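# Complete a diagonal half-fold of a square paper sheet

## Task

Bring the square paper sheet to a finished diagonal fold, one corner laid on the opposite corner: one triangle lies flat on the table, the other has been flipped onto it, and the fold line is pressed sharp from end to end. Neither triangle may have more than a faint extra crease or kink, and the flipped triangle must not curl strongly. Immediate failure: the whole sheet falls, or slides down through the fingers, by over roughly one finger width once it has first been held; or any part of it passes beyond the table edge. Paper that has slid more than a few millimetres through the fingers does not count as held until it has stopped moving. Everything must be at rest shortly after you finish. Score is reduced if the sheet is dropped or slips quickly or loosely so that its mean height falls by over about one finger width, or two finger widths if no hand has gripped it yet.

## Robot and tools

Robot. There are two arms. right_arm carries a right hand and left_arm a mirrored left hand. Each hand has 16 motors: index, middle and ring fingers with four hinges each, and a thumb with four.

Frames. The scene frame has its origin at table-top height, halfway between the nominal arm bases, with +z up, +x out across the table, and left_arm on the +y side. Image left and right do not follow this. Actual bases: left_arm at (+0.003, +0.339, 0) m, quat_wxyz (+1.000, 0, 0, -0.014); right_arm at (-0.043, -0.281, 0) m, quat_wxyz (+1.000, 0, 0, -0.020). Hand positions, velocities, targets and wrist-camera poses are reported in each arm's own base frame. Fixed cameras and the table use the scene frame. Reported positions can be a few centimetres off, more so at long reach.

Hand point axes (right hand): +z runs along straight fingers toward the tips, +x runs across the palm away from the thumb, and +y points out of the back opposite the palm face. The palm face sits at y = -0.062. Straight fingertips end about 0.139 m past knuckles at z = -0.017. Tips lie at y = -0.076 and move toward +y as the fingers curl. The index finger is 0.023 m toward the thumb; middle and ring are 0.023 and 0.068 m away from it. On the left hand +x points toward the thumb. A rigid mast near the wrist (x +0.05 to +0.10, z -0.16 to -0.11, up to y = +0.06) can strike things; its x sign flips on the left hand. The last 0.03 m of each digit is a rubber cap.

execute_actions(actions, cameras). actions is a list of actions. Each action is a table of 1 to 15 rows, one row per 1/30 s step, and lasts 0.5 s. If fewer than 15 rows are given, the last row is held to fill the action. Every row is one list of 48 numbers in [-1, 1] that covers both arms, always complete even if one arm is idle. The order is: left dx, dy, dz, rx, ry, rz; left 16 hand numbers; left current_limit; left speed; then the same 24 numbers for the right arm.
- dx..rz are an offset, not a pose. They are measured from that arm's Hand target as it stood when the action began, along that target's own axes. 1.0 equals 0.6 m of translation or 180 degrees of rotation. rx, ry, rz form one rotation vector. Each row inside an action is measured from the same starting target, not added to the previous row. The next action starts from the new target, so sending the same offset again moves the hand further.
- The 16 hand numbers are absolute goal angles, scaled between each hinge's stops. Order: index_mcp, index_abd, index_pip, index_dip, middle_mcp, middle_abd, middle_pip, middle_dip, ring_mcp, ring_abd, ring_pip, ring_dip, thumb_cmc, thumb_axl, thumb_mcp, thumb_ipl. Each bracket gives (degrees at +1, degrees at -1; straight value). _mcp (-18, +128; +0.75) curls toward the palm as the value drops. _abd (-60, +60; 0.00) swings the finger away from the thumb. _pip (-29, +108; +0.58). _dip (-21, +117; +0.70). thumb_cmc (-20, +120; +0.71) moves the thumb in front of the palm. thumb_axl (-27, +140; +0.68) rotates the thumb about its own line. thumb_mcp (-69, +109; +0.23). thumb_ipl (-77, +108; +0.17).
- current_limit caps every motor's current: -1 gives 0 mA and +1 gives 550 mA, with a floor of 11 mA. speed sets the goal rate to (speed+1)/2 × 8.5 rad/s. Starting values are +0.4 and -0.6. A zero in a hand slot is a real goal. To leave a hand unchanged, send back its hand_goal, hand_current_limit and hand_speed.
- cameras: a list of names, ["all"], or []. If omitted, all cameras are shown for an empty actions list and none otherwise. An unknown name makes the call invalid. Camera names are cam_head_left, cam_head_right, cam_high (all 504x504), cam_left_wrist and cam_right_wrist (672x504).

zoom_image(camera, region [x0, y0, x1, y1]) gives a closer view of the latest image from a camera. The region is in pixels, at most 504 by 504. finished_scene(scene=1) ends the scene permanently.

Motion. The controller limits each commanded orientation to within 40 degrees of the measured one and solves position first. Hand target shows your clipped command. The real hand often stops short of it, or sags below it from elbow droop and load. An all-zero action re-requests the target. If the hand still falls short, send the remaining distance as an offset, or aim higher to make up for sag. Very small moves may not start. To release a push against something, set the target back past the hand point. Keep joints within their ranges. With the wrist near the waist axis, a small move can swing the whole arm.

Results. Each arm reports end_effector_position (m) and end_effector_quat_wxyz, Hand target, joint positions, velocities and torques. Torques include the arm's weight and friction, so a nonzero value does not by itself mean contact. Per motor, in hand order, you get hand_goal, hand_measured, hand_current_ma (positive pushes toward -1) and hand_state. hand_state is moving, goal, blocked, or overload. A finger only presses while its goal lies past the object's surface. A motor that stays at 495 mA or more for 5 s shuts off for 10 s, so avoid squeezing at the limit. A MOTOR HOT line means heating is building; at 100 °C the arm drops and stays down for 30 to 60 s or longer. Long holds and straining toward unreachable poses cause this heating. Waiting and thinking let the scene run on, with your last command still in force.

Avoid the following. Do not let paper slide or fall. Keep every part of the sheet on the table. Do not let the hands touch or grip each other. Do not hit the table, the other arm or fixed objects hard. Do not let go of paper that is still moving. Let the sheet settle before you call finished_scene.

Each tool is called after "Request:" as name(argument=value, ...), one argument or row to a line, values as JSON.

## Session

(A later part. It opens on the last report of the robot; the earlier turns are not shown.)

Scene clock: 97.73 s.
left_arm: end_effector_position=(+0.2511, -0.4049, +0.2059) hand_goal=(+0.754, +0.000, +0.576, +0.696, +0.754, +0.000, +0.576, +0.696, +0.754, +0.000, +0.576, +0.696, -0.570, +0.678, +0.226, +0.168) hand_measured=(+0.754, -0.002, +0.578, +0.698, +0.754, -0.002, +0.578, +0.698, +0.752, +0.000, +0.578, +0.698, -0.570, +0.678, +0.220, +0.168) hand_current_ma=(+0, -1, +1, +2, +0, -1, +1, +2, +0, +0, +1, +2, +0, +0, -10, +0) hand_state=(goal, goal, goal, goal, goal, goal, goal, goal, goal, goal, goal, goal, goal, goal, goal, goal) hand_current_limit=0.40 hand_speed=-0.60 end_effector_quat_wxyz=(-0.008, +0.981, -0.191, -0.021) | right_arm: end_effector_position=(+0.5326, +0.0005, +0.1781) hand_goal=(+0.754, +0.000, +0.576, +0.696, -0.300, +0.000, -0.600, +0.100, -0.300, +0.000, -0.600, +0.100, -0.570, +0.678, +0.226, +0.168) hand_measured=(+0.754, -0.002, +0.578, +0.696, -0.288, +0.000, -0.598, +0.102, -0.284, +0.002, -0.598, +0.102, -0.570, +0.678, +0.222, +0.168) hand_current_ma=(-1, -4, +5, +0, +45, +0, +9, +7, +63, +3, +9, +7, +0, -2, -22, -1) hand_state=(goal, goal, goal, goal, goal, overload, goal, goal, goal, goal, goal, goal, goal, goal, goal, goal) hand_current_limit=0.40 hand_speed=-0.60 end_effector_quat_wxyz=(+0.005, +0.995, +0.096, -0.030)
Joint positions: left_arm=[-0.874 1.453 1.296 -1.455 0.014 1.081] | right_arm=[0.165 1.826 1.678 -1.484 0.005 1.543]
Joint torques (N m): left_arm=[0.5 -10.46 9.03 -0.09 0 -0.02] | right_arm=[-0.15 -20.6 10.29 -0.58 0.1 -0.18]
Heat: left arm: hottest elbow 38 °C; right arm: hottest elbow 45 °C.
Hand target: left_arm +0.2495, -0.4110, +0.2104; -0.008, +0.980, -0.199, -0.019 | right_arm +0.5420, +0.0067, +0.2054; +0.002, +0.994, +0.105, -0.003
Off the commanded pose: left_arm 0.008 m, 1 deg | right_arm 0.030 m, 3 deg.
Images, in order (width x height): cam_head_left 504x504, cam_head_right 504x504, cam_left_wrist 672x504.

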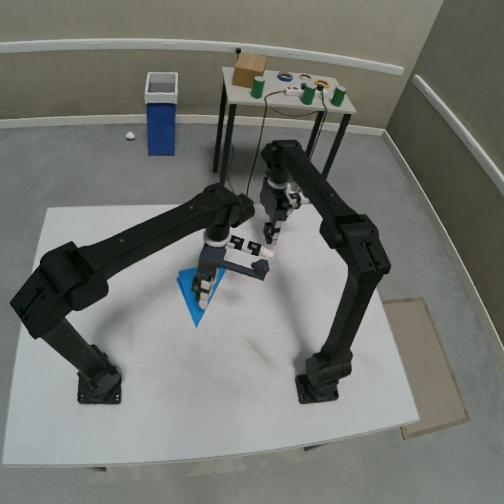

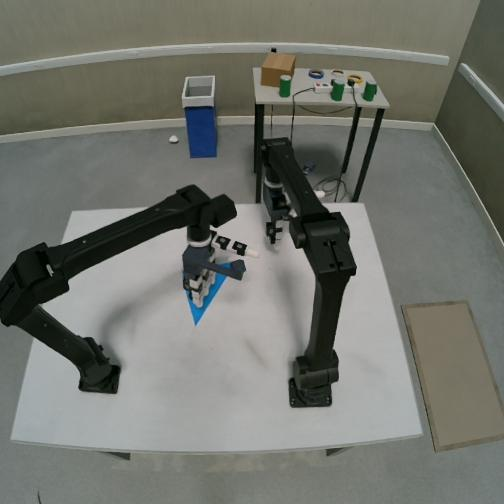

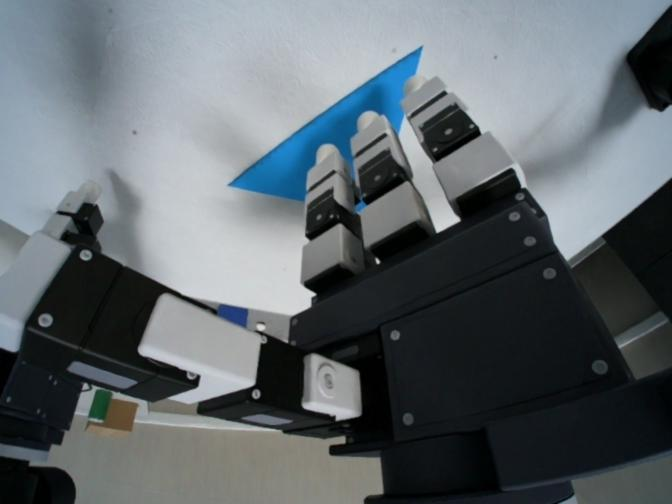

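Request:
execute_actions(
  actions=[
    [[-0.0282,-0.0315,0.02,0,0,0.01,0.754,0,0.576,0.696,0.754,0,0.576,0.696,0.754,0,0.576,0.696,-0.571,0.678,0.226,0.168,0.4,-0.6, 0,0,0,0,0,0,0.754,0,0.576,0.696,-0.3,0,-0.6,0.1,-0.3,0,-0.6,0.1,-0.571,0.678,0.226,0.168,0.4,-0.6]],
    [[0,0,0.06,0,0,0,0.754,0,0.576,0.696,0.754,0,0.576,0.696,0.754,0,0.576,0.696,-0.571,0.678,0.226,0.168,0.4,-0.6, 0,0,0,0,0,0,0.754,0,0.576,0.696,-0.3,0,-0.6,0.1,-0.3,0,-0.6,0.1,-0.571,0.678,0.226,0.168,0.4,-0.6]],
    [[0,0,0.048,0,0,0,0.754,0,0.576,0.696,0.754,0,0.576,0.696,0.754,0,0.576,0.696,-0.571,0.678,0.226,0.168,0.4,-0.6, 0,0,0,0,0,0,0.754,0,0.576,0.696,-0.3,0,-0.6,0.1,-0.3,0,-0.6,0.1,-0.571,0.678,0.226,0.168,0.4,-0.6]],
    [[0,0,0.045,0,0,0,0.754,0,0.576,0.696,0.754,0,0.576,0.696,0.754,0,0.576,0.696,-0.571,0.678,0.226,0.168,0.4,-0.6, 0,0,0,0,0,0,0.754,0,0.576,0.696,-0.3,0,-0.6,0.1,-0.3,0,-0.6,0.1,-0.571,0.678,0.226,0.168,0.4,-0.6]],
    [[0,0,0.035,0,0,0,0.754,0,0.576,0.696,0.754,0,0.576,0.696,0.754,0,0.576,0.696,-0.571,0.678,0.226,0.168,0.4,-0.6, 0,0,0,0,0,0,0.754,0,0.576,0.696,-0.3,0,-0.6,0.1,-0.3,0,-0.6,0.1,-0.571,0.678,0.226,0.168,0.4,-0.6]],
  ],
  cameras=["cam_left_wrist"],
)

Request:
zoom_image(
  camera="cam_left_wrist",
  region=[180, 0, 500, 240],
)

Request:
execute_actions(
  actions=[
    [[0.033,0.025,-0.2,0,0,0,0.754,0,0.576,0.696,0.754,0,0.576,0.696,0.754,0,0.576,0.696,-0.571,0.678,0.226,0.168,0.4,-0.6, 0,0,0,0,0,0,0.754,0,0.576,0.696,-0.3,0,-0.6,0.1,-0.3,0,-0.6,0.1,-0.571,0.678,0.226,0.168,0.4,-0.6]],
  ],
  cameras=["cam_head_left","cam_left_wrist"],
)

Request:
zoom_image(
  camera="cam_left_wrist",
  region=[180, 0, 500, 240],
)

Request:
zoom_image(
  camera="cam_head_left",
  region=[170, 240, 240, 340],
)

Scene clock: 101.23 s.
left_arm: end_effector_position=(+0.2369, -0.3895, +0.1309) hand_goal=(+0.754, +0.000, +0.576, +0.696, +0.754, +0.000, +0.576, +0.696, +0.754, +0.000, +0.576, +0.696, -0.570, +0.678, +0.226, +0.168) hand_measured=(+0.776, -0.082, +0.590, +0.702, +0.762, -0.018, +0.580, +0.698, +0.756, +0.000, +0.578, +0.698, -0.570, +0.678, +0.220, +0.168) hand_current_ma=(+36, -186, +17, +5, +9, -20, +4, +2, +1, +0, +1, +2, +0, +0, -10, +0) hand_state=(blocked, blocked, goal, goal, goal, goal, goal, goal, goal, goal, goal, goal, goal, goal, goal, goal) hand_current_limit=0.40 hand_speed=-0.60 end_effector_quat_wxyz=(+0.012, +0.977, -0.213, +0.004) | right_arm: end_effector_position=(+0.5326, +0.0005, +0.1781) hand_goal=(+0.754, +0.000, +0.576, +0.696, -0.300, +0.000, -0.600, +0.100, -0.300, +0.000, -0.600, +0.100, -0.570, +0.678, +0.226, +0.168) hand_measured=(+0.754, -0.002, +0.578, +0.696, -0.288, +0.000, -0.598, +0.102, -0.284, +0.002, -0.598, +0.102, -0.570, +0.678, +0.222, +0.168) hand_current_ma=(-1, -4, +5, +0, +45, +0, +9, +7, +63, +3, +9, +7, +0, -2, -22, -1) hand_state=(goal, goal, goal, goal, goal, overload, goal, goal, goal, goal, goal, goal, goal, goal, goal, goal) hand_current_limit=0.40 hand_speed=-0.60 end_effector_quat_wxyz=(+0.005, +0.995, +0.096, -0.030)
Joint positions: left_arm=[-0.87 1.422 1.05 -1.179 0.014 1.13] | right_arm=[0.165 1.826 1.678 -1.484 0.005 1.543]
Joint torques (N m): left_arm=[1.67 -5.19 3.82 2.02 -0.03 0.02] | right_arm=[-0.15 -20.66 10.29 -0.59 0.11 -0.18]
Heat: left arm: hottest elbow 38 °C; right arm: hottest elbow 45 °C.
Hand target: left_arm +0.2369, -0.3841, +0.0864; -0.008, +0.977, -0.214, -0.019 | right_arm +0.5420, +0.0067, +0.2054; +0.002, +0.994, +0.105, -0.003
Off the commanded pose: left_arm 0.045 m, 3 deg | right_arm 0.030 m, 3 deg.
Images, in order (width x height): cam_left_wrist 672x504.

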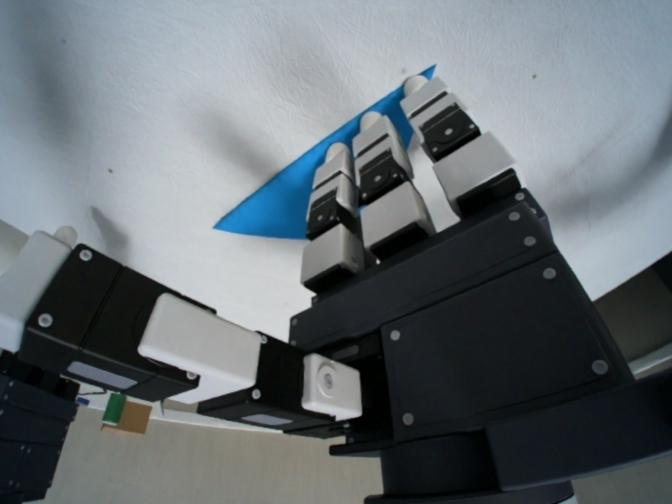

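Scaled by 1.575 from the camera's 672x504 image, which has a finer 960x720 frame.

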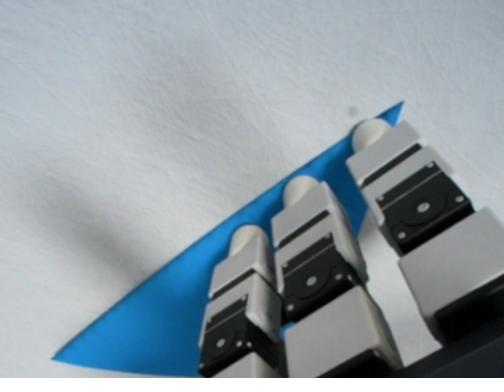

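Scene clock: 101.97 s.
left_arm: end_effector_position=(+0.2499, -0.4047, +0.2006) hand_goal=(+0.754, +0.000, +0.576, +0.696, +0.754, +0.000, +0.576, +0.696, +0.754, +0.000, +0.576, +0.696, -0.570, +0.678, +0.226, +0.168) hand_measured=(+0.754, -0.002, +0.578, +0.698, +0.754, -0.002, +0.578, +0.698, +0.754, +0.000, +0.576, +0.698, -0.570, +0.678, +0.220, +0.168) hand_current_ma=(+0, -1, +2, +2, +0, -1, +1, +1, +0, +0, +0, +2, +0, +0, -10, +0) hand_state=(goal, goal, goal, goal, goal, goal, goal, goal, goal, goal, goal, goal, goal, goal, goal, goal) hand_current_limit=0.40 hand_speed=-0.60 end_effector_quat_wxyz=(-0.008, +0.977, -0.213, -0.021) | right_arm: end_effector_position=(+0.5326, +0.0005, +0.1781) hand_goal=(+0.754, +0.000, +0.576, +0.696, -0.300, +0.000, -0.600, +0.100, -0.300, +0.000, -0.600, +0.100, -0.570, +0.678, +0.226, +0.168) hand_measured=(+0.754, -0.002, +0.578, +0.696, -0.288, +0.000, -0.598, +0.102, -0.284, +0.002, -0.598, +0.102, -0.570, +0.678, +0.222, +0.168) hand_current_ma=(-1, -4, +5, +0, +45, +0, +9, +7, +63, +3, +9, +7, +0, -2, -22, -1) hand_state=(goal, goal, goal, goal, goal, overload, goal, goal, goal, goal, goal, goal, goal, goal, goal, goal) hand_current_limit=0.40 hand_speed=-0.60 end_effector_quat_wxyz=(+0.005, +0.995, +0.096, -0.030)
Joint positions: left_arm=[-0.87 1.461 1.29 -1.443 0.013 1.13] | right_arm=[0.165 1.826 1.678 -1.484 0.005 1.543]
Joint torques (N m): left_arm=[0.97 -10.23 8.96 -0.16 0.01 -0.09] | right_arm=[-0.15 -20.66 10.28 -0.57 0.1 -0.19]
Heat: left arm: hottest elbow 38 °C; right arm: hottest elbow 45 °C.
Hand target: left_arm +0.2527, -0.4087, +0.2054; -0.008, +0.977, -0.214, -0.019 | right_arm +0.5420, +0.0067, +0.2054; +0.002, +0.994, +0.105, -0.003
Off the commanded pose: left_arm 0.007 m, 0 deg | right_arm 0.030 m, 3 deg.
Images, in order (width x height): cam_head_left 504x504, cam_left_wrist 672x504.

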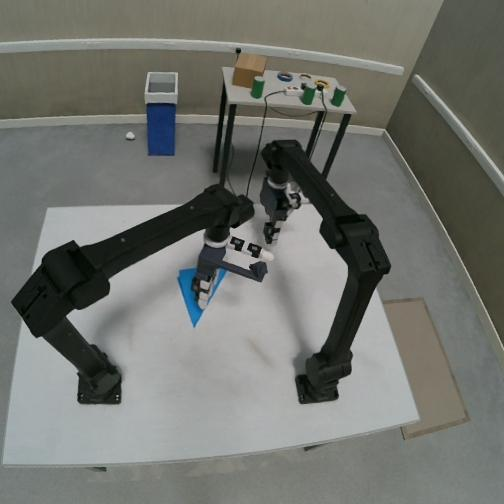

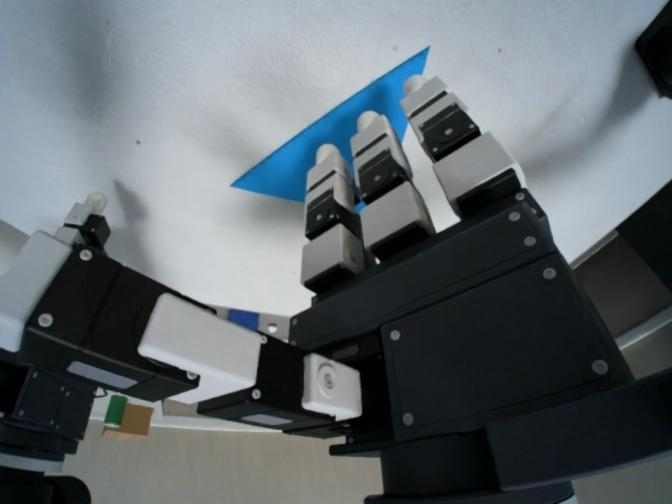

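Scaled by 1.575 from the camera's 672x504 image, which has a finer 960x720 frame.

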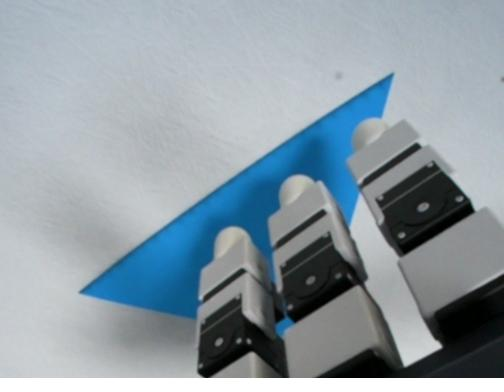

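Scaled by 5.040 from the camera's 504x504 image, which has a finer 720x720 frame.

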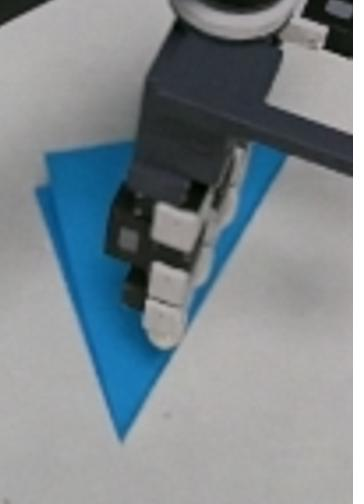

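Request:
execute_actions(
  actions=[
    [[-0.0306,-0.0257,0.02,0,0,0.0195,0.754,0,0.576,0.696,0.754,0,0.576,0.696,0.754,0,0.576,0.696,-0.571,0.678,0.226,0.168,0.4,-0.6, 0,0,0,0,0,0,0.754,0,0.576,0.696,-0.3,0,-0.6,0.1,-0.3,0,-0.6,0.1,-0.571,0.678,0.226,0.168,0.4,-0.6]],
    [[0,0,0.055,0,0,0,0.754,0,0.576,0.696,0.754,0,0.576,0.696,0.754,0,0.576,0.696,-0.571,0.678,0.226,0.168,0.4,-0.6, 0,0,0,0,0,0,0.754,0,0.576,0.696,-0.3,0,-0.6,0.1,-0.3,0,-0.6,0.1,-0.571,0.678,0.226,0.168,0.4,-0.6]],
    [[0,0,0.048,0,0,0,0.754,0,0.576,0.696,0.754,0,0.576,0.696,0.754,0,0.576,0.696,-0.571,0.678,0.226,0.168,0.4,-0.6, 0,0,0,0,0,0,0.754,0,0.576,0.696,-0.3,0,-0.6,0.1,-0.3,0,-0.6,0.1,-0.571,0.678,0.226,0.168,0.4,-0.6]],
    [[0,0,0.045,0,0,0,0.754,0,0.576,0.696,0.754,0,0.576,0.696,0.754,0,0.576,0.696,-0.571,0.678,0.226,0.168,0.4,-0.6, 0,0,0,0,0,0,0.754,0,0.576,0.696,-0.3,0,-0.6,0.1,-0.3,0,-0.6,0.1,-0.571,0.678,0.226,0.168,0.4,-0.6]],
    [[0,0,0.035,0,0,0,0.754,0,0.576,0.696,0.754,0,0.576,0.696,0.754,0,0.576,0.696,-0.571,0.678,0.226,0.168,0.4,-0.6, 0,0,0,0,0,0,0.754,0,0.576,0.696,-0.3,0,-0.6,0.1,-0.3,0,-0.6,0.1,-0.571,0.678,0.226,0.168,0.4,-0.6]],
  ],
  cameras=["cam_left_wrist"],
)

Request:
zoom_image(
  camera="cam_left_wrist",
  region=[180, 0, 500, 240],
)

Request:
execute_actions(
  actions=[
    [[0.033,0.025,-0.2,0,0,0,0.754,0,0.576,0.696,0.754,0,0.576,0.696,0.754,0,0.576,0.696,-0.571,0.678,0.226,0.168,0.4,-0.6, 0,0,0,0,0,0,0.754,0,0.576,0.696,-0.3,0,-0.6,0.1,-0.3,0,-0.6,0.1,-0.571,0.678,0.226,0.168,0.4,-0.6]],
  ],
  cameras=["cam_head_left","cam_left_wrist"],
)

Request:
zoom_image(
  camera="cam_left_wrist",
  region=[180, 0, 500, 240],
)

Request:
zoom_image(
  camera="cam_head_left",
  region=[170, 240, 240, 340],
)

Scene clock: 105.67 s.
left_arm: end_effector_position=(+0.2385, -0.3887, +0.1308) hand_goal=(+0.754, +0.000, +0.576, +0.696, +0.754, +0.000, +0.576, +0.696, +0.754, +0.000, +0.576, +0.696, -0.570, +0.678, +0.226, +0.168) hand_measured=(+0.778, -0.082, +0.592, +0.702, +0.762, -0.022, +0.582, +0.698, +0.756, -0.006, +0.578, +0.698, -0.570, +0.678, +0.220, +0.168) hand_current_ma=(+44, -185, +21, +6, +10, -29, +5, +1, +2, -4, +1, +2, +0, +0, -10, +0) hand_state=(blocked, blocked, goal, goal, goal, blocked, goal, goal, goal, goal, goal, goal, goal, goal, goal, goal) hand_current_limit=0.40 hand_speed=-0.60 end_effector_quat_wxyz=(+0.012, +0.970, -0.242, +0.005) | right_arm: end_effector_position=(+0.5326, +0.0005, +0.1781) hand_goal=(+0.754, +0.000, +0.576, +0.696, -0.300, +0.000, -0.600, +0.100, -0.300, +0.000, -0.600, +0.100, -0.570, +0.678, +0.226, +0.168) hand_measured=(+0.754, -0.002, +0.578, +0.696, -0.288, +0.000, -0.598, +0.102, -0.284, +0.002, -0.598, +0.102, -0.570, +0.678, +0.222, +0.168) hand_current_ma=(-1, -4, +5, +0, +45, +0, +9, +7, +63, +3, +9, +7, +0, -2, -22, -1) hand_state=(goal, goal, goal, goal, goal, overload, goal, goal, goal, goal, goal, goal, goal, goal, goal, goal) hand_current_limit=0.40 hand_speed=-0.60 end_effector_quat_wxyz=(+0.005, +0.995, +0.096, -0.030)
Joint positions: left_arm=[-0.858 1.433 1.062 -1.179 0.014 1.202] | right_arm=[0.165 1.826 1.678 -1.484 0.005 1.543]
Joint torques (N m): left_arm=[1.44 -5.19 3.71 2.17 -0.05 0.04] | right_arm=[-0.09 -20.66 10.3 -0.59 0.11 -0.19]
Heat: left arm: hottest elbow 38 °C; right arm: hottest elbow 46 °C.
Hand target: left_arm +0.2384, -0.3843, +0.0846; -0.007, +0.970, -0.244, -0.019 | right_arm +0.5420, +0.0067, +0.2054; +0.002, +0.994, +0.105, -0.003
Off the commanded pose: left_arm 0.047 m, 3 deg | right_arm 0.030 m, 3 deg.
Images, in order (width x height): cam_left_wrist 672x504.

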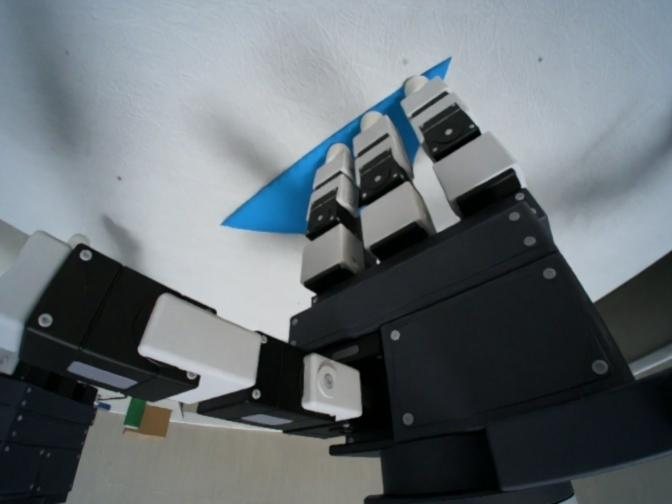

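Scaled by 1.575 from the camera's 672x504 image, which has a finer 960x720 frame.

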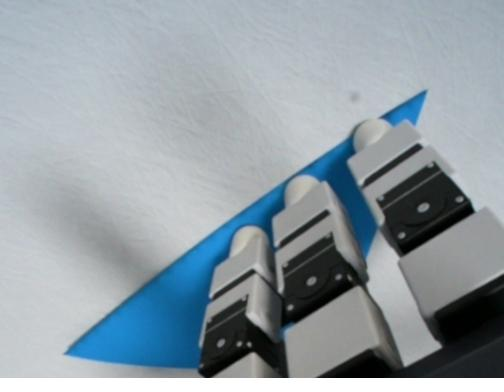

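Scene clock: 106.40 s.
left_arm: end_effector_position=(+0.2517, -0.4040, +0.1987) hand_goal=(+0.754, +0.000, +0.576, +0.696, +0.754, +0.000, +0.576, +0.696, +0.754, +0.000, +0.576, +0.696, -0.570, +0.678, +0.226, +0.168) hand_measured=(+0.754, -0.002, +0.578, +0.698, +0.754, -0.002, +0.578, +0.698, +0.754, -0.002, +0.578, +0.698, -0.570, +0.678, +0.220, +0.168) hand_current_ma=(+0, -1, +2, +2, +0, -1, +1, +1, +0, -1, +1, +2, +0, +0, -10, +0) hand_state=(goal, goal, goal, goal, goal, goal, goal, goal, goal, goal, goal, goal, goal, goal, goal, goal) hand_current_limit=0.40 hand_speed=-0.60 end_effector_quat_wxyz=(-0.007, +0.970, -0.242, -0.022) | right_arm: end_effector_position=(+0.5326, +0.0005, +0.1781) hand_goal=(+0.754, +0.000, +0.576, +0.696, -0.300, +0.000, -0.600, +0.100, -0.300, +0.000, -0.600, +0.100, -0.570, +0.678, +0.226, +0.168) hand_measured=(+0.754, -0.002, +0.578, +0.696, -0.288, +0.000, -0.598, +0.102, -0.284, +0.002, -0.598, +0.102, -0.570, +0.678, +0.222, +0.168) hand_current_ma=(-1, -4, +5, +0, +45, +0, +9, +7, +63, +3, +9, +7, +0, -2, -22, -1) hand_state=(goal, goal, goal, goal, goal, overload, goal, goal, goal, goal, goal, goal, goal, goal, goal, goal) hand_current_limit=0.40 hand_speed=-0.60 end_effector_quat_wxyz=(+0.005, +0.995, +0.096, -0.030)
Joint positions: left_arm=[-0.858 1.475 1.299 -1.439 0.013 1.202] | right_arm=[0.165 1.826 1.678 -1.484 0.005 1.543]
Joint torques (N m): left_arm=[0.26 -10.7 9.2 -0.29 -0.01 -0.11] | right_arm=[-0.09 -20.66 10.28 -0.58 0.1 -0.19]
Heat: left arm: hottest elbow 38 °C; right arm: hottest elbow 46 °C.
Hand target: left_arm +0.2528, -0.4096, +0.2036; -0.007, +0.970, -0.244, -0.019 | right_arm +0.5420, +0.0067, +0.2054; +0.002, +0.994, +0.105, -0.003
Off the commanded pose: left_arm 0.008 m, 0 deg | right_arm 0.030 m, 3 deg.
Images, in order (width x height): cam_head_left 504x504, cam_left_wrist 672x504.

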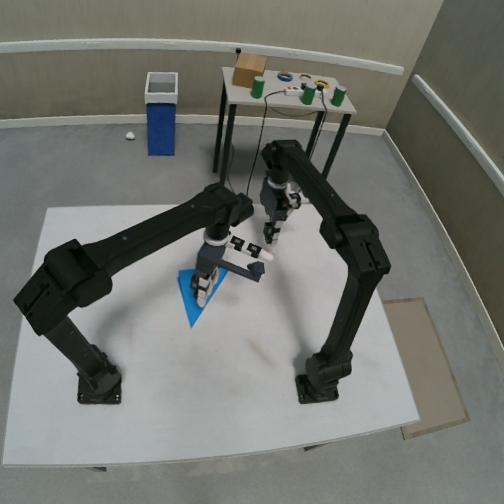

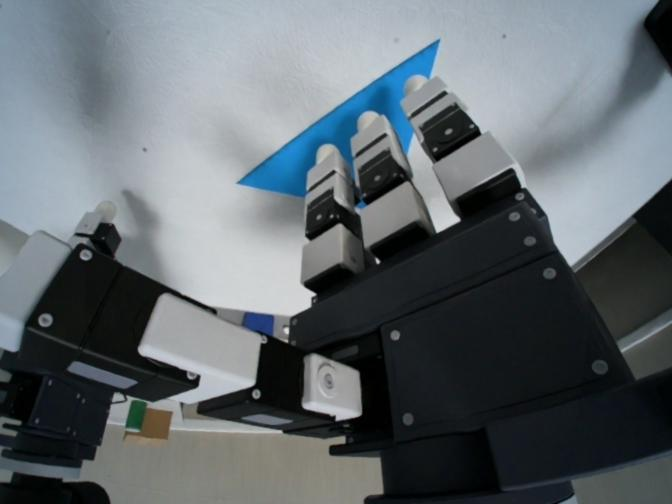

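Scaled by 1.575 from the camera's 672x504 image, which has a finer 960x720 frame.

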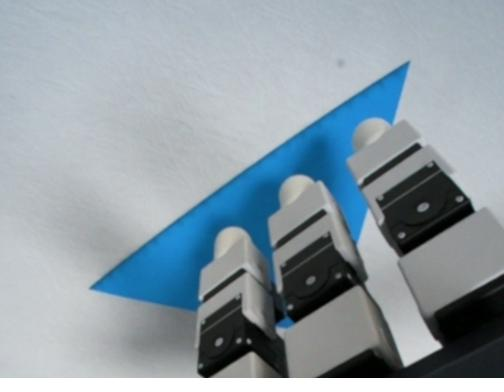

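Scaled by 5.040 from the camera's 504x504 image, which has a finer 720x720 frame.

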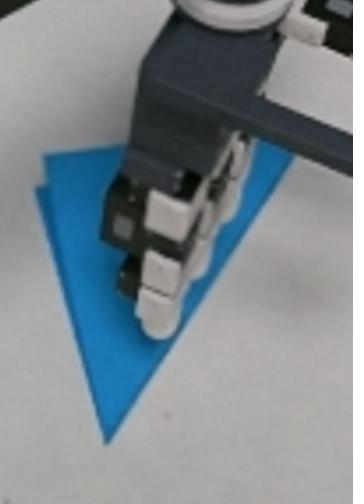

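Request:
execute_actions(
  actions=[
    [[-0.0245,-0.027,0.02,0,0,0.0195,0.754,0,0.576,0.696,0.754,0,0.576,0.696,0.754,0,0.576,0.696,-0.571,0.678,0.226,0.168,0.4,-0.6, 0,0,0,0,0,0,0.754,0,0.576,0.696,-0.3,0,-0.6,0.1,-0.3,0,-0.6,0.1,-0.571,0.678,0.226,0.168,0.4,-0.6]],
    [[0,0,0.055,0,0,0,0.754,0,0.576,0.696,0.754,0,0.576,0.696,0.754,0,0.576,0.696,-0.571,0.678,0.226,0.168,0.4,-0.6, 0,0,0,0,0,0,0.754,0,0.576,0.696,-0.3,0,-0.6,0.1,-0.3,0,-0.6,0.1,-0.571,0.678,0.226,0.168,0.4,-0.6]],
    [[0,0,0.048,0,0,0,0.754,0,0.576,0.696,0.754,0,0.576,0.696,0.754,0,0.576,0.696,-0.571,0.678,0.226,0.168,0.4,-0.6, 0,0,0,0,0,0,0.754,0,0.576,0.696,-0.3,0,-0.6,0.1,-0.3,0,-0.6,0.1,-0.571,0.678,0.226,0.168,0.4,-0.6]],
    [[0,0,0.045,0,0,0,0.754,0,0.576,0.696,0.754,0,0.576,0.696,0.754,0,0.576,0.696,-0.571,0.678,0.226,0.168,0.4,-0.6, 0,0,0,0,0,0,0.754,0,0.576,0.696,-0.3,0,-0.6,0.1,-0.3,0,-0.6,0.1,-0.571,0.678,0.226,0.168,0.4,-0.6]],
    [[0,0,0.035,0,0,0,0.754,0,0.576,0.696,0.754,0,0.576,0.696,0.754,0,0.576,0.696,-0.571,0.678,0.226,0.168,0.4,-0.6, 0,0,0,0,0,0,0.754,0,0.576,0.696,-0.3,0,-0.6,0.1,-0.3,0,-0.6,0.1,-0.571,0.678,0.226,0.168,0.4,-0.6]],
  ],
  cameras=["cam_left_wrist"],
)

Request:
zoom_image(
  camera="cam_left_wrist",
  region=[180, 0, 500, 240],
)

Request:
execute_actions(
  actions=[
    [[0.033,0.025,-0.2,0,0,0,0.754,0,0.576,0.696,0.754,0,0.576,0.696,0.754,0,0.576,0.696,-0.571,0.678,0.226,0.168,0.4,-0.6, 0,0,0,0,0,0,0.754,0,0.576,0.696,-0.3,0,-0.6,0.1,-0.3,0,-0.6,0.1,-0.571,0.678,0.226,0.168,0.4,-0.6]],
  ],
  cameras=["cam_head_left","cam_head_right","cam_left_wrist"],
)

Request:
zoom_image(
  camera="cam_left_wrist",
  region=[180, 0, 500, 240],
)

Request:
zoom_image(
  camera="cam_head_left",
  region=[170, 240, 240, 340],
)

Request:
zoom_image(
  camera="cam_head_right",
  region=[170, 240, 240, 340],
)

Scene clock: 109.83 s.
left_arm: end_effector_position=(+0.2438, -0.3903, +0.1312) hand_goal=(+0.754, +0.000, +0.576, +0.696, +0.754, +0.000, +0.576, +0.696, +0.754, +0.000, +0.576, +0.696, -0.570, +0.678, +0.226, +0.168) hand_measured=(+0.772, -0.066, +0.588, +0.700, +0.762, -0.022, +0.580, +0.698, +0.758, -0.006, +0.578, +0.698, -0.570, +0.678, +0.220, +0.168) hand_current_ma=(+29, -138, +15, +4, +8, -27, +3, +1, +3, -5, +1, +2, +0, +0, -10, +0) hand_state=(goal, blocked, goal, goal, goal, blocked, goal, goal, goal, goal, goal, goal, goal, goal, goal, goal) hand_current_limit=0.40 hand_speed=-0.60 end_effector_quat_wxyz=(+0.012, +0.962, -0.271, +0.006) | right_arm: end_effector_position=(+0.5326, +0.0005, +0.1781) hand_goal=(+0.754, +0.000, +0.576, +0.696, -0.300, +0.000, -0.600, +0.100, -0.300, +0.000, -0.600, +0.100, -0.570, +0.678, +0.226, +0.168) hand_measured=(+0.754, -0.002, +0.578, +0.696, -0.288, +0.000, -0.598, +0.102, -0.284, +0.002, -0.598, +0.102, -0.570, +0.678, +0.222, +0.168) hand_current_ma=(-1, -4, +5, +0, +45, +0, +9, +7, +63, +3, +9, +7, +0, -2, -22, -1) hand_state=(goal, goal, goal, goal, goal, overload, goal, goal, goal, goal, goal, goal, goal, goal, goal, goal) hand_current_limit=0.40 hand_speed=-0.60 end_effector_quat_wxyz=(+0.005, +0.995, +0.096, -0.030)
Joint positions: left_arm=[-0.843 1.454 1.085 -1.177 0.014 1.278] | right_arm=[0.165 1.826 1.678 -1.484 0.005 1.543]
Joint torques (N m): left_arm=[1.38 -5.07 3.7 2.29 -0.04 0.03] | right_arm=[-0.09 -20.72 10.28 -0.59 0.11 -0.18]
Heat: left arm: hottest elbow 38 °C; right arm: hottest elbow 46 °C.
Hand target: left_arm +0.2434, -0.3856, +0.0826; -0.006, +0.962, -0.273, -0.020 | right_arm +0.5420, +0.0067, +0.2054; +0.002, +0.994, +0.105, -0.003
Off the commanded pose: left_arm 0.049 m, 4 deg | right_arm 0.030 m, 3 deg.
Images, in order (width x height): cam_left_wrist 672x504.

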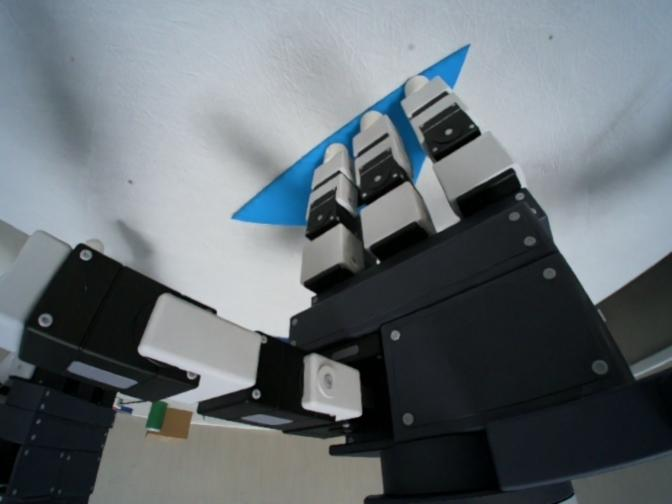

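Scaled by 1.575 from the camera's 672x504 image, which has a finer 960x720 frame.

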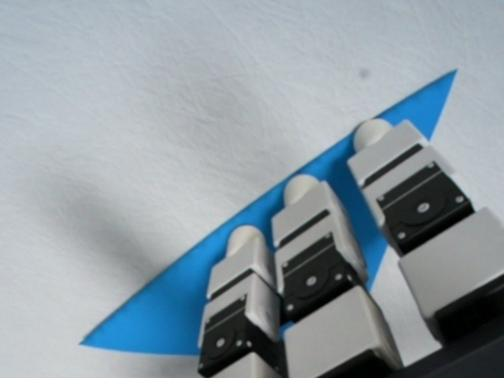

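Scene clock: 110.57 s.
left_arm: end_effector_position=(+0.2562, -0.4045, +0.1966) hand_goal=(+0.754, +0.000, +0.576, +0.696, +0.754, +0.000, +0.576, +0.696, +0.754, +0.000, +0.576, +0.696, -0.570, +0.678, +0.226, +0.168) hand_measured=(+0.756, -0.002, +0.578, +0.698, +0.756, -0.002, +0.578, +0.698, +0.754, -0.002, +0.578, +0.698, -0.570, +0.678, +0.220, +0.168) hand_current_ma=(+0, -1, +2, +2, +0, -1, +2, +1, +0, -1, +1, +2, +0, +0, -10, +0) hand_state=(goal, goal, goal, goal, goal, goal, goal, goal, goal, goal, goal, goal, goal, goal, goal, goal) hand_current_limit=0.40 hand_speed=-0.60 end_effector_quat_wxyz=(-0.006, +0.962, -0.272, -0.022) | right_arm: end_effector_position=(+0.5326, +0.0005, +0.1781) hand_goal=(+0.754, +0.000, +0.576, +0.696, -0.300, +0.000, -0.600, +0.100, -0.300, +0.000, -0.600, +0.100, -0.570, +0.678, +0.226, +0.168) hand_measured=(+0.754, -0.002, +0.578, +0.696, -0.288, +0.000, -0.598, +0.102, -0.284, +0.002, -0.598, +0.102, -0.570, +0.678, +0.222, +0.168) hand_current_ma=(-1, -4, +5, +0, +45, +0, +9, +7, +63, +3, +9, +7, +0, -2, -22, -1) hand_state=(goal, goal, goal, goal, goal, overload, goal, goal, goal, goal, goal, goal, goal, goal, goal, goal) hand_current_limit=0.40 hand_speed=-0.60 end_effector_quat_wxyz=(+0.005, +0.995, +0.096, -0.030)
Joint positions: left_arm=[-0.844 1.496 1.317 -1.435 0.013 1.278] | right_arm=[0.165 1.826 1.678 -1.484 0.005 1.543]
Joint torques (N m): left_arm=[0.03 -10.99 9.17 -0.16 -0.02 -0.17] | right_arm=[-0.09 -20.6 10.28 -0.59 0.1 -0.18]
Heat: left arm: hottest elbow 38 °C; right arm: hottest elbow 46 °C.
Hand target: left_arm +0.2563, -0.4116, +0.2017; -0.006, +0.962, -0.273, -0.020 | right_arm +0.5420, +0.0067, +0.2054; +0.002, +0.994, +0.105, -0.003
Off the commanded pose: left_arm 0.009 m, 0 deg | right_arm 0.030 m, 3 deg.
Images, in order (width x height): cam_head_left 504x504, cam_head_right 504x504, cam_left_wrist 672x504.

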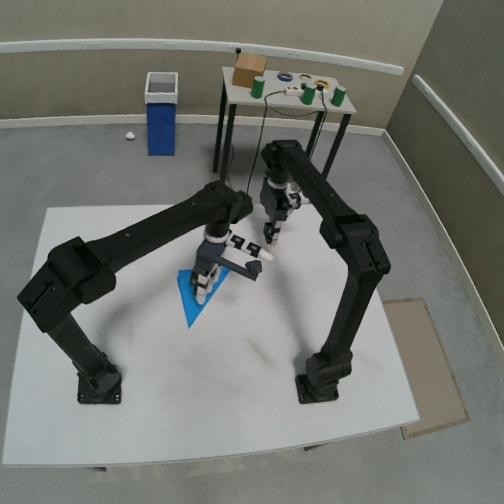

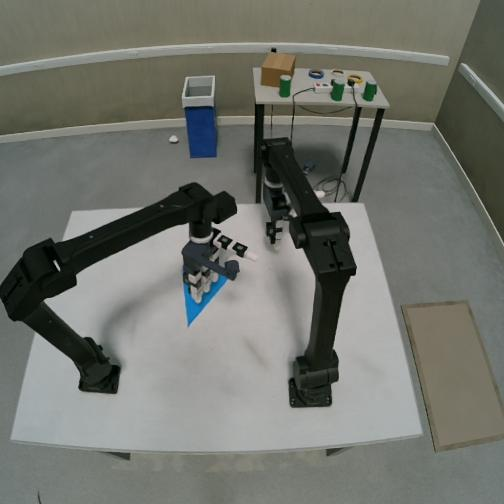

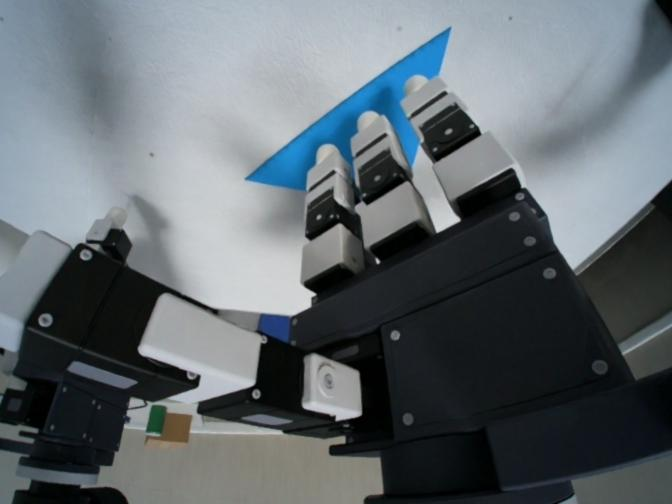

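Scaled by 1.575 from the camera's 672x504 image, which has a finer 960x720 frame.

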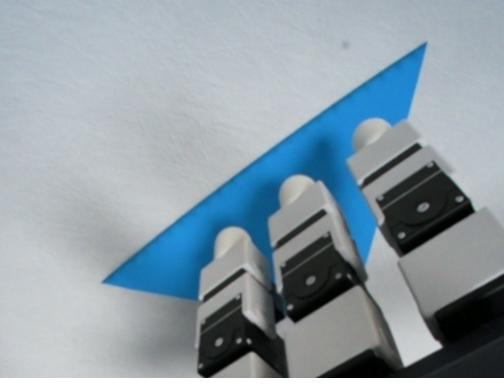

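Scaled by 5.040 from the camera's 504x504 image, which has a finer 720x720 frame.

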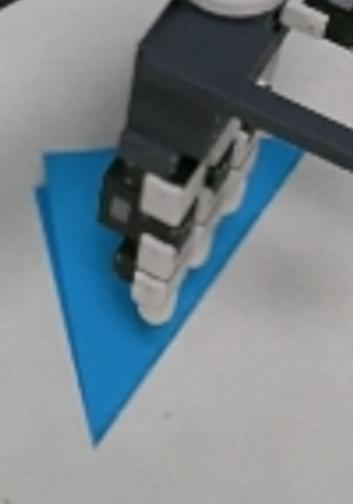

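Scaled by 5.040 from the camera's 504x504 image, which has a finer 720x720 frame.

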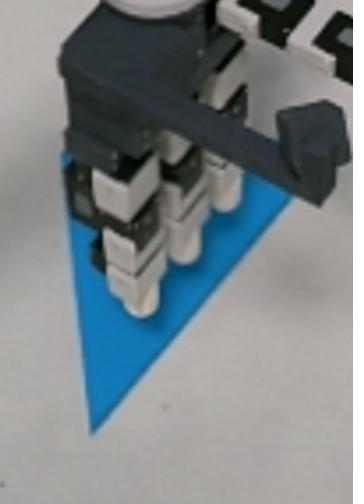

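Request:
execute_actions(
  actions=[
    [[-0.0358,-0.0222,0.02,0,0,0.027,0.754,0,0.576,0.696,0.754,0,0.576,0.696,0.754,0,0.576,0.696,-0.571,0.678,0.226,0.168,0.4,-0.6, -0.1,0.04,0,0,0,0,0.754,0,0.576,0.696,-0.3,0,-0.6,0.1,-0.3,0,-0.6,0.1,-0.571,0.678,0.226,0.168,0.4,-0.6]],
    [[0,0,0.055,0,0,0,0.754,0,0.576,0.696,0.754,0,0.576,0.696,0.754,0,0.576,0.696,-0.571,0.678,0.226,0.168,0.4,-0.6, -0.1,0.04,0,0,0,0,0.754,0,0.576,0.696,-0.3,0,-0.6,0.1,-0.3,0,-0.6,0.1,-0.571,0.678,0.226,0.168,0.4,-0.6]],
    [[0,0,0.048,0,0,0,0.754,0,0.576,0.696,0.754,0,0.576,0.696,0.754,0,0.576,0.696,-0.571,0.678,0.226,0.168,0.4,-0.6, 0,0,0,0,0,0,0.754,0,0.576,0.696,-0.3,0,-0.6,0.1,-0.3,0,-0.6,0.1,-0.571,0.678,0.226,0.168,0.4,-0.6]],
    [[0,0,0.045,0,0,0,0.754,0,0.576,0.696,0.754,0,0.576,0.696,0.754,0,0.576,0.696,-0.571,0.678,0.226,0.168,0.4,-0.6, 0,0,0,0,0,0,0.754,0,0.576,0.696,-0.3,0,-0.6,0.1,-0.3,0,-0.6,0.1,-0.571,0.678,0.226,0.168,0.4,-0.6]],
    [[0,0,0.035,0,0,0,0.754,0,0.576,0.696,0.754,0,0.576,0.696,0.754,0,0.576,0.696,-0.571,0.678,0.226,0.168,0.4,-0.6, 0,0,0,0,0,0,0.754,0,0.576,0.696,-0.3,0,-0.6,0.1,-0.3,0,-0.6,0.1,-0.571,0.678,0.226,0.168,0.4,-0.6]],
  ],
  cameras=["cam_left_wrist"],
)

Request:
zoom_image(
  camera="cam_left_wrist",
  region=[180, 0, 500, 240],
)

Request:
execute_actions(
  actions=[
    [[0.033,0.025,-0.2,0,0,0,0.754,0,0.576,0.696,0.754,0,0.576,0.696,0.754,0,0.576,0.696,-0.571,0.678,0.226,0.168,0.4,-0.6, 0,0,0,0,0,0,0.754,0,0.576,0.696,-0.3,0,-0.6,0.1,-0.3,0,-0.6,0.1,-0.571,0.678,0.226,0.168,0.4,-0.6]],
  ],
  cameras=["cam_head_left","cam_left_wrist"],
)

Request:
zoom_image(
  camera="cam_left_wrist",
  region=[180, 0, 500, 240],
)

Request:
zoom_image(
  camera="cam_head_left",
  region=[170, 240, 240, 340],
)

Scene clock: 114.37 s.
left_arm: end_effector_position=(+0.2411, -0.3916, +0.1313) hand_goal=(+0.754, +0.000, +0.576, +0.696, +0.754, +0.000, +0.576, +0.696, +0.754, +0.000, +0.576, +0.696, -0.570, +0.678, +0.226, +0.168) hand_measured=(+0.762, -0.038, +0.582, +0.698, +0.760, -0.024, +0.580, +0.698, +0.758, -0.010, +0.578, +0.698, -0.570, +0.678, +0.218, +0.168) hand_current_ma=(+9, -65, +7, +2, +6, -33, +2, +1, +2, -8, +2, +2, +0, +0, -10, +0) hand_state=(goal, blocked, goal, goal, goal, blocked, goal, goal, goal, goal, goal, goal, goal, goal, goal, goal) hand_current_limit=0.40 hand_speed=-0.60 end_effector_quat_wxyz=(+0.013, +0.950, -0.313, +0.009) | right_arm: end_effector_position=(+0.4270, -0.0673, +0.1984) hand_goal=(+0.754, +0.000, +0.576, +0.696, -0.300, +0.000, -0.600, +0.100, -0.300, +0.000, -0.600, +0.100, -0.570, +0.678, +0.226, +0.168) hand_measured=(+0.754, -0.002, +0.578, +0.696, -0.290, -0.002, -0.598, +0.102, -0.286, +0.000, -0.598, +0.102, -0.570, +0.678, +0.222, +0.168) hand_current_ma=(-1, -4, +5, +0, +36, +0, +8, +7, +52, +0, +8, +7, -2, -2, -17, -1) hand_state=(goal, goal, goal, goal, goal, overload, goal, goal, goal, goal, goal, goal, goal, goal, goal, goal) hand_current_limit=0.40 hand_speed=-0.60 end_effector_quat_wxyz=(+0.002, +0.995, +0.099, -0.017)
Joint positions: left_arm=[-0.841 1.467 1.098 -1.175 0.013 1.366] | right_arm=[0.051 1.507 1.328 -1.426 0.006 1.424]
Joint torques (N m): left_arm=[1.61 -5.01 3.47 2.21 -0.06 0.01] | right_arm=[-0.56 -13.68 8.68 0.18 0.1 -0.19]
Heat: left arm: hottest elbow 38 °C; right arm: hottest elbow 46 °C.
Hand target: left_arm +0.2410, -0.3861, +0.0809; -0.005, +0.949, -0.314, -0.020 | right_arm +0.4348, -0.0653, +0.2064; +0.002, +0.994, +0.105, -0.003
Off the commanded pose: left_arm 0.051 m, 4 deg | right_arm 0.011 m, 2 deg.
Images, in order (width x height): cam_left_wrist 672x504.

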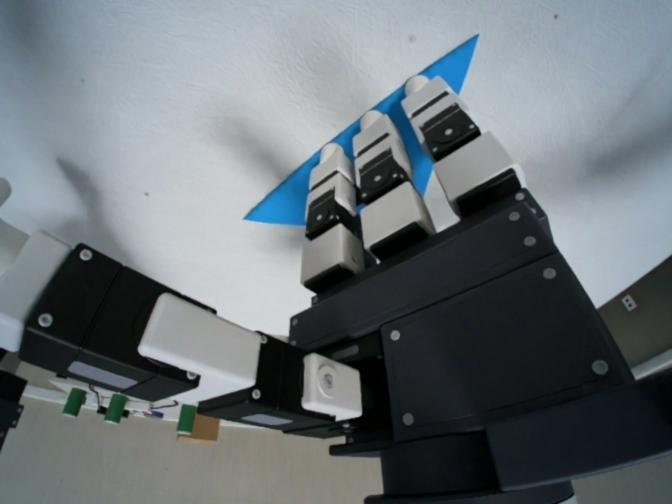

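Scaled by 1.575 from the camera's 672x504 image, which has a finer 960x720 frame.

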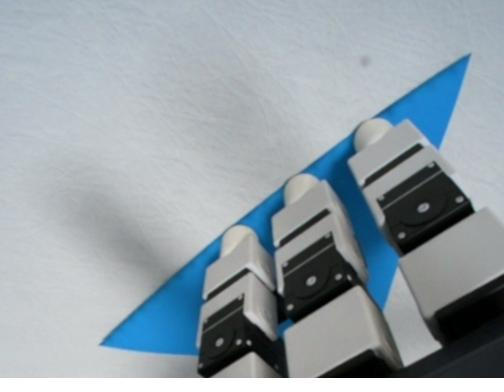

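Scene clock: 115.10 s.
left_arm: end_effector_position=(+0.2511, -0.4053, +0.1945) hand_goal=(+0.754, +0.000, +0.576, +0.696, +0.754, +0.000, +0.576, +0.696, +0.754, +0.000, +0.576, +0.696, -0.570, +0.678, +0.226, +0.168) hand_measured=(+0.756, -0.002, +0.578, +0.698, +0.756, -0.002, +0.578, +0.698, +0.754, -0.002, +0.578, +0.698, -0.570, +0.678, +0.218, +0.168) hand_current_ma=(+1, -1, +2, +2, +1, -1, +2, +1, +0, -1, +1, +2, +0, +0, -10, +0) hand_state=(goal, goal, goal, goal, goal, goal, goal, goal, goal, goal, goal, goal, goal, goal, goal, goal) hand_current_limit=0.40 hand_speed=-0.60 end_effector_quat_wxyz=(-0.006, +0.949, -0.314, -0.023) | right_arm: end_effector_position=(+0.4270, -0.0673, +0.1984) hand_goal=(+0.754, +0.000, +0.576, +0.696, -0.300, +0.000, -0.600, +0.100, -0.300, +0.000, -0.600, +0.100, -0.570, +0.678, +0.226, +0.168) hand_measured=(+0.754, -0.002, +0.578, +0.696, -0.290, -0.002, -0.598, +0.102, -0.286, +0.000, -0.598, +0.102, -0.570, +0.678, +0.222, +0.168) hand_current_ma=(-1, -4, +5, +0, +36, +0, +8, +7, +52, +0, +8, +7, -2, -2, -17, -1) hand_state=(goal, goal, goal, goal, goal, overload, goal, goal, goal, goal, goal, goal, goal, goal, goal, goal) hand_current_limit=0.40 hand_speed=-0.60 end_effector_quat_wxyz=(+0.002, +0.995, +0.099, -0.017)
Joint positions: left_arm=[-0.845 1.508 1.324 -1.431 0.013 1.366] | right_arm=[0.051 1.507 1.328 -1.426 0.006 1.424]
Joint torques (N m): left_arm=[0.09 -11.11 9.2 -0.16 0.01 -0.23] | right_arm=[-0.5 -13.68 8.68 0.2 0.1 -0.2]
Heat: left arm: hottest elbow 38 °C; right arm: hottest elbow 46 °C.
Hand target: left_arm +0.2519, -0.4127, +0.1998; -0.006, +0.949, -0.314, -0.020 | right_arm +0.4348, -0.0653, +0.2064; +0.002, +0.994, +0.105, -0.003
Off the commanded pose: left_arm 0.009 m, 0 deg | right_arm 0.011 m, 2 deg.
Images, in order (width x height): cam_head_left 504x504, cam_left_wrist 672x504.

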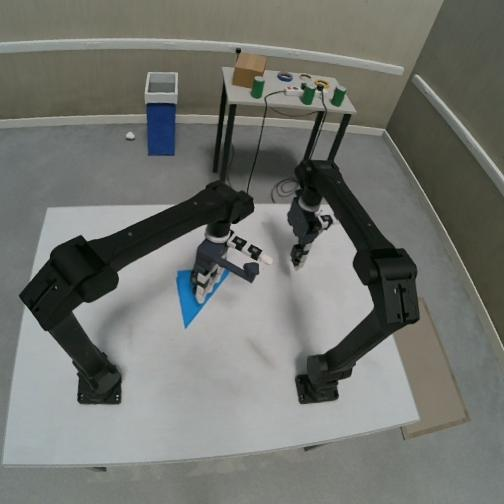

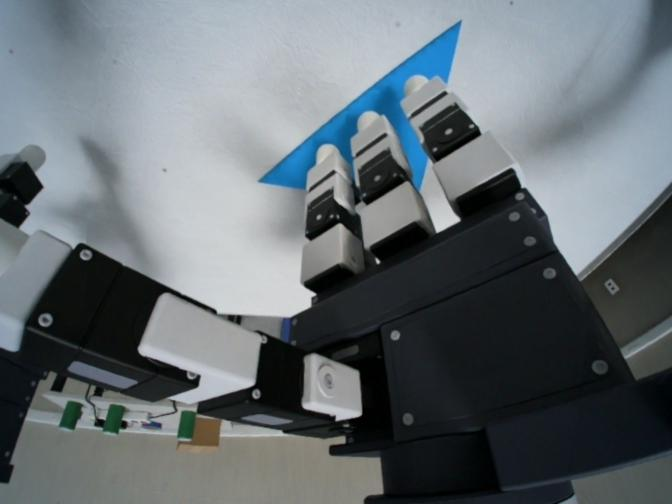

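Scaled by 1.575 from the camera's 672x504 image, which has a finer 960x720 frame.

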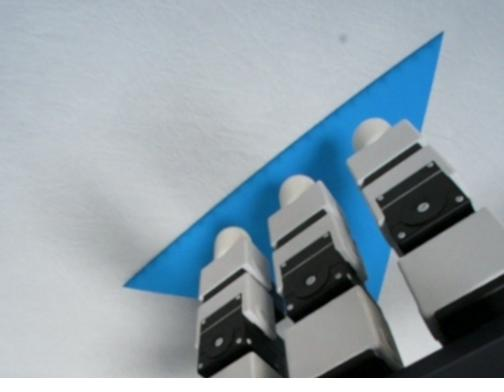

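Scaled by 5.040 from the camera's 504x504 image, which has a finer 720x720 frame.

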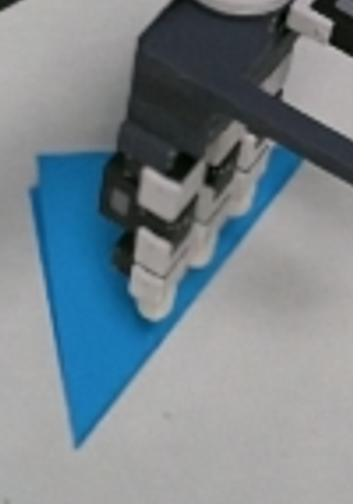

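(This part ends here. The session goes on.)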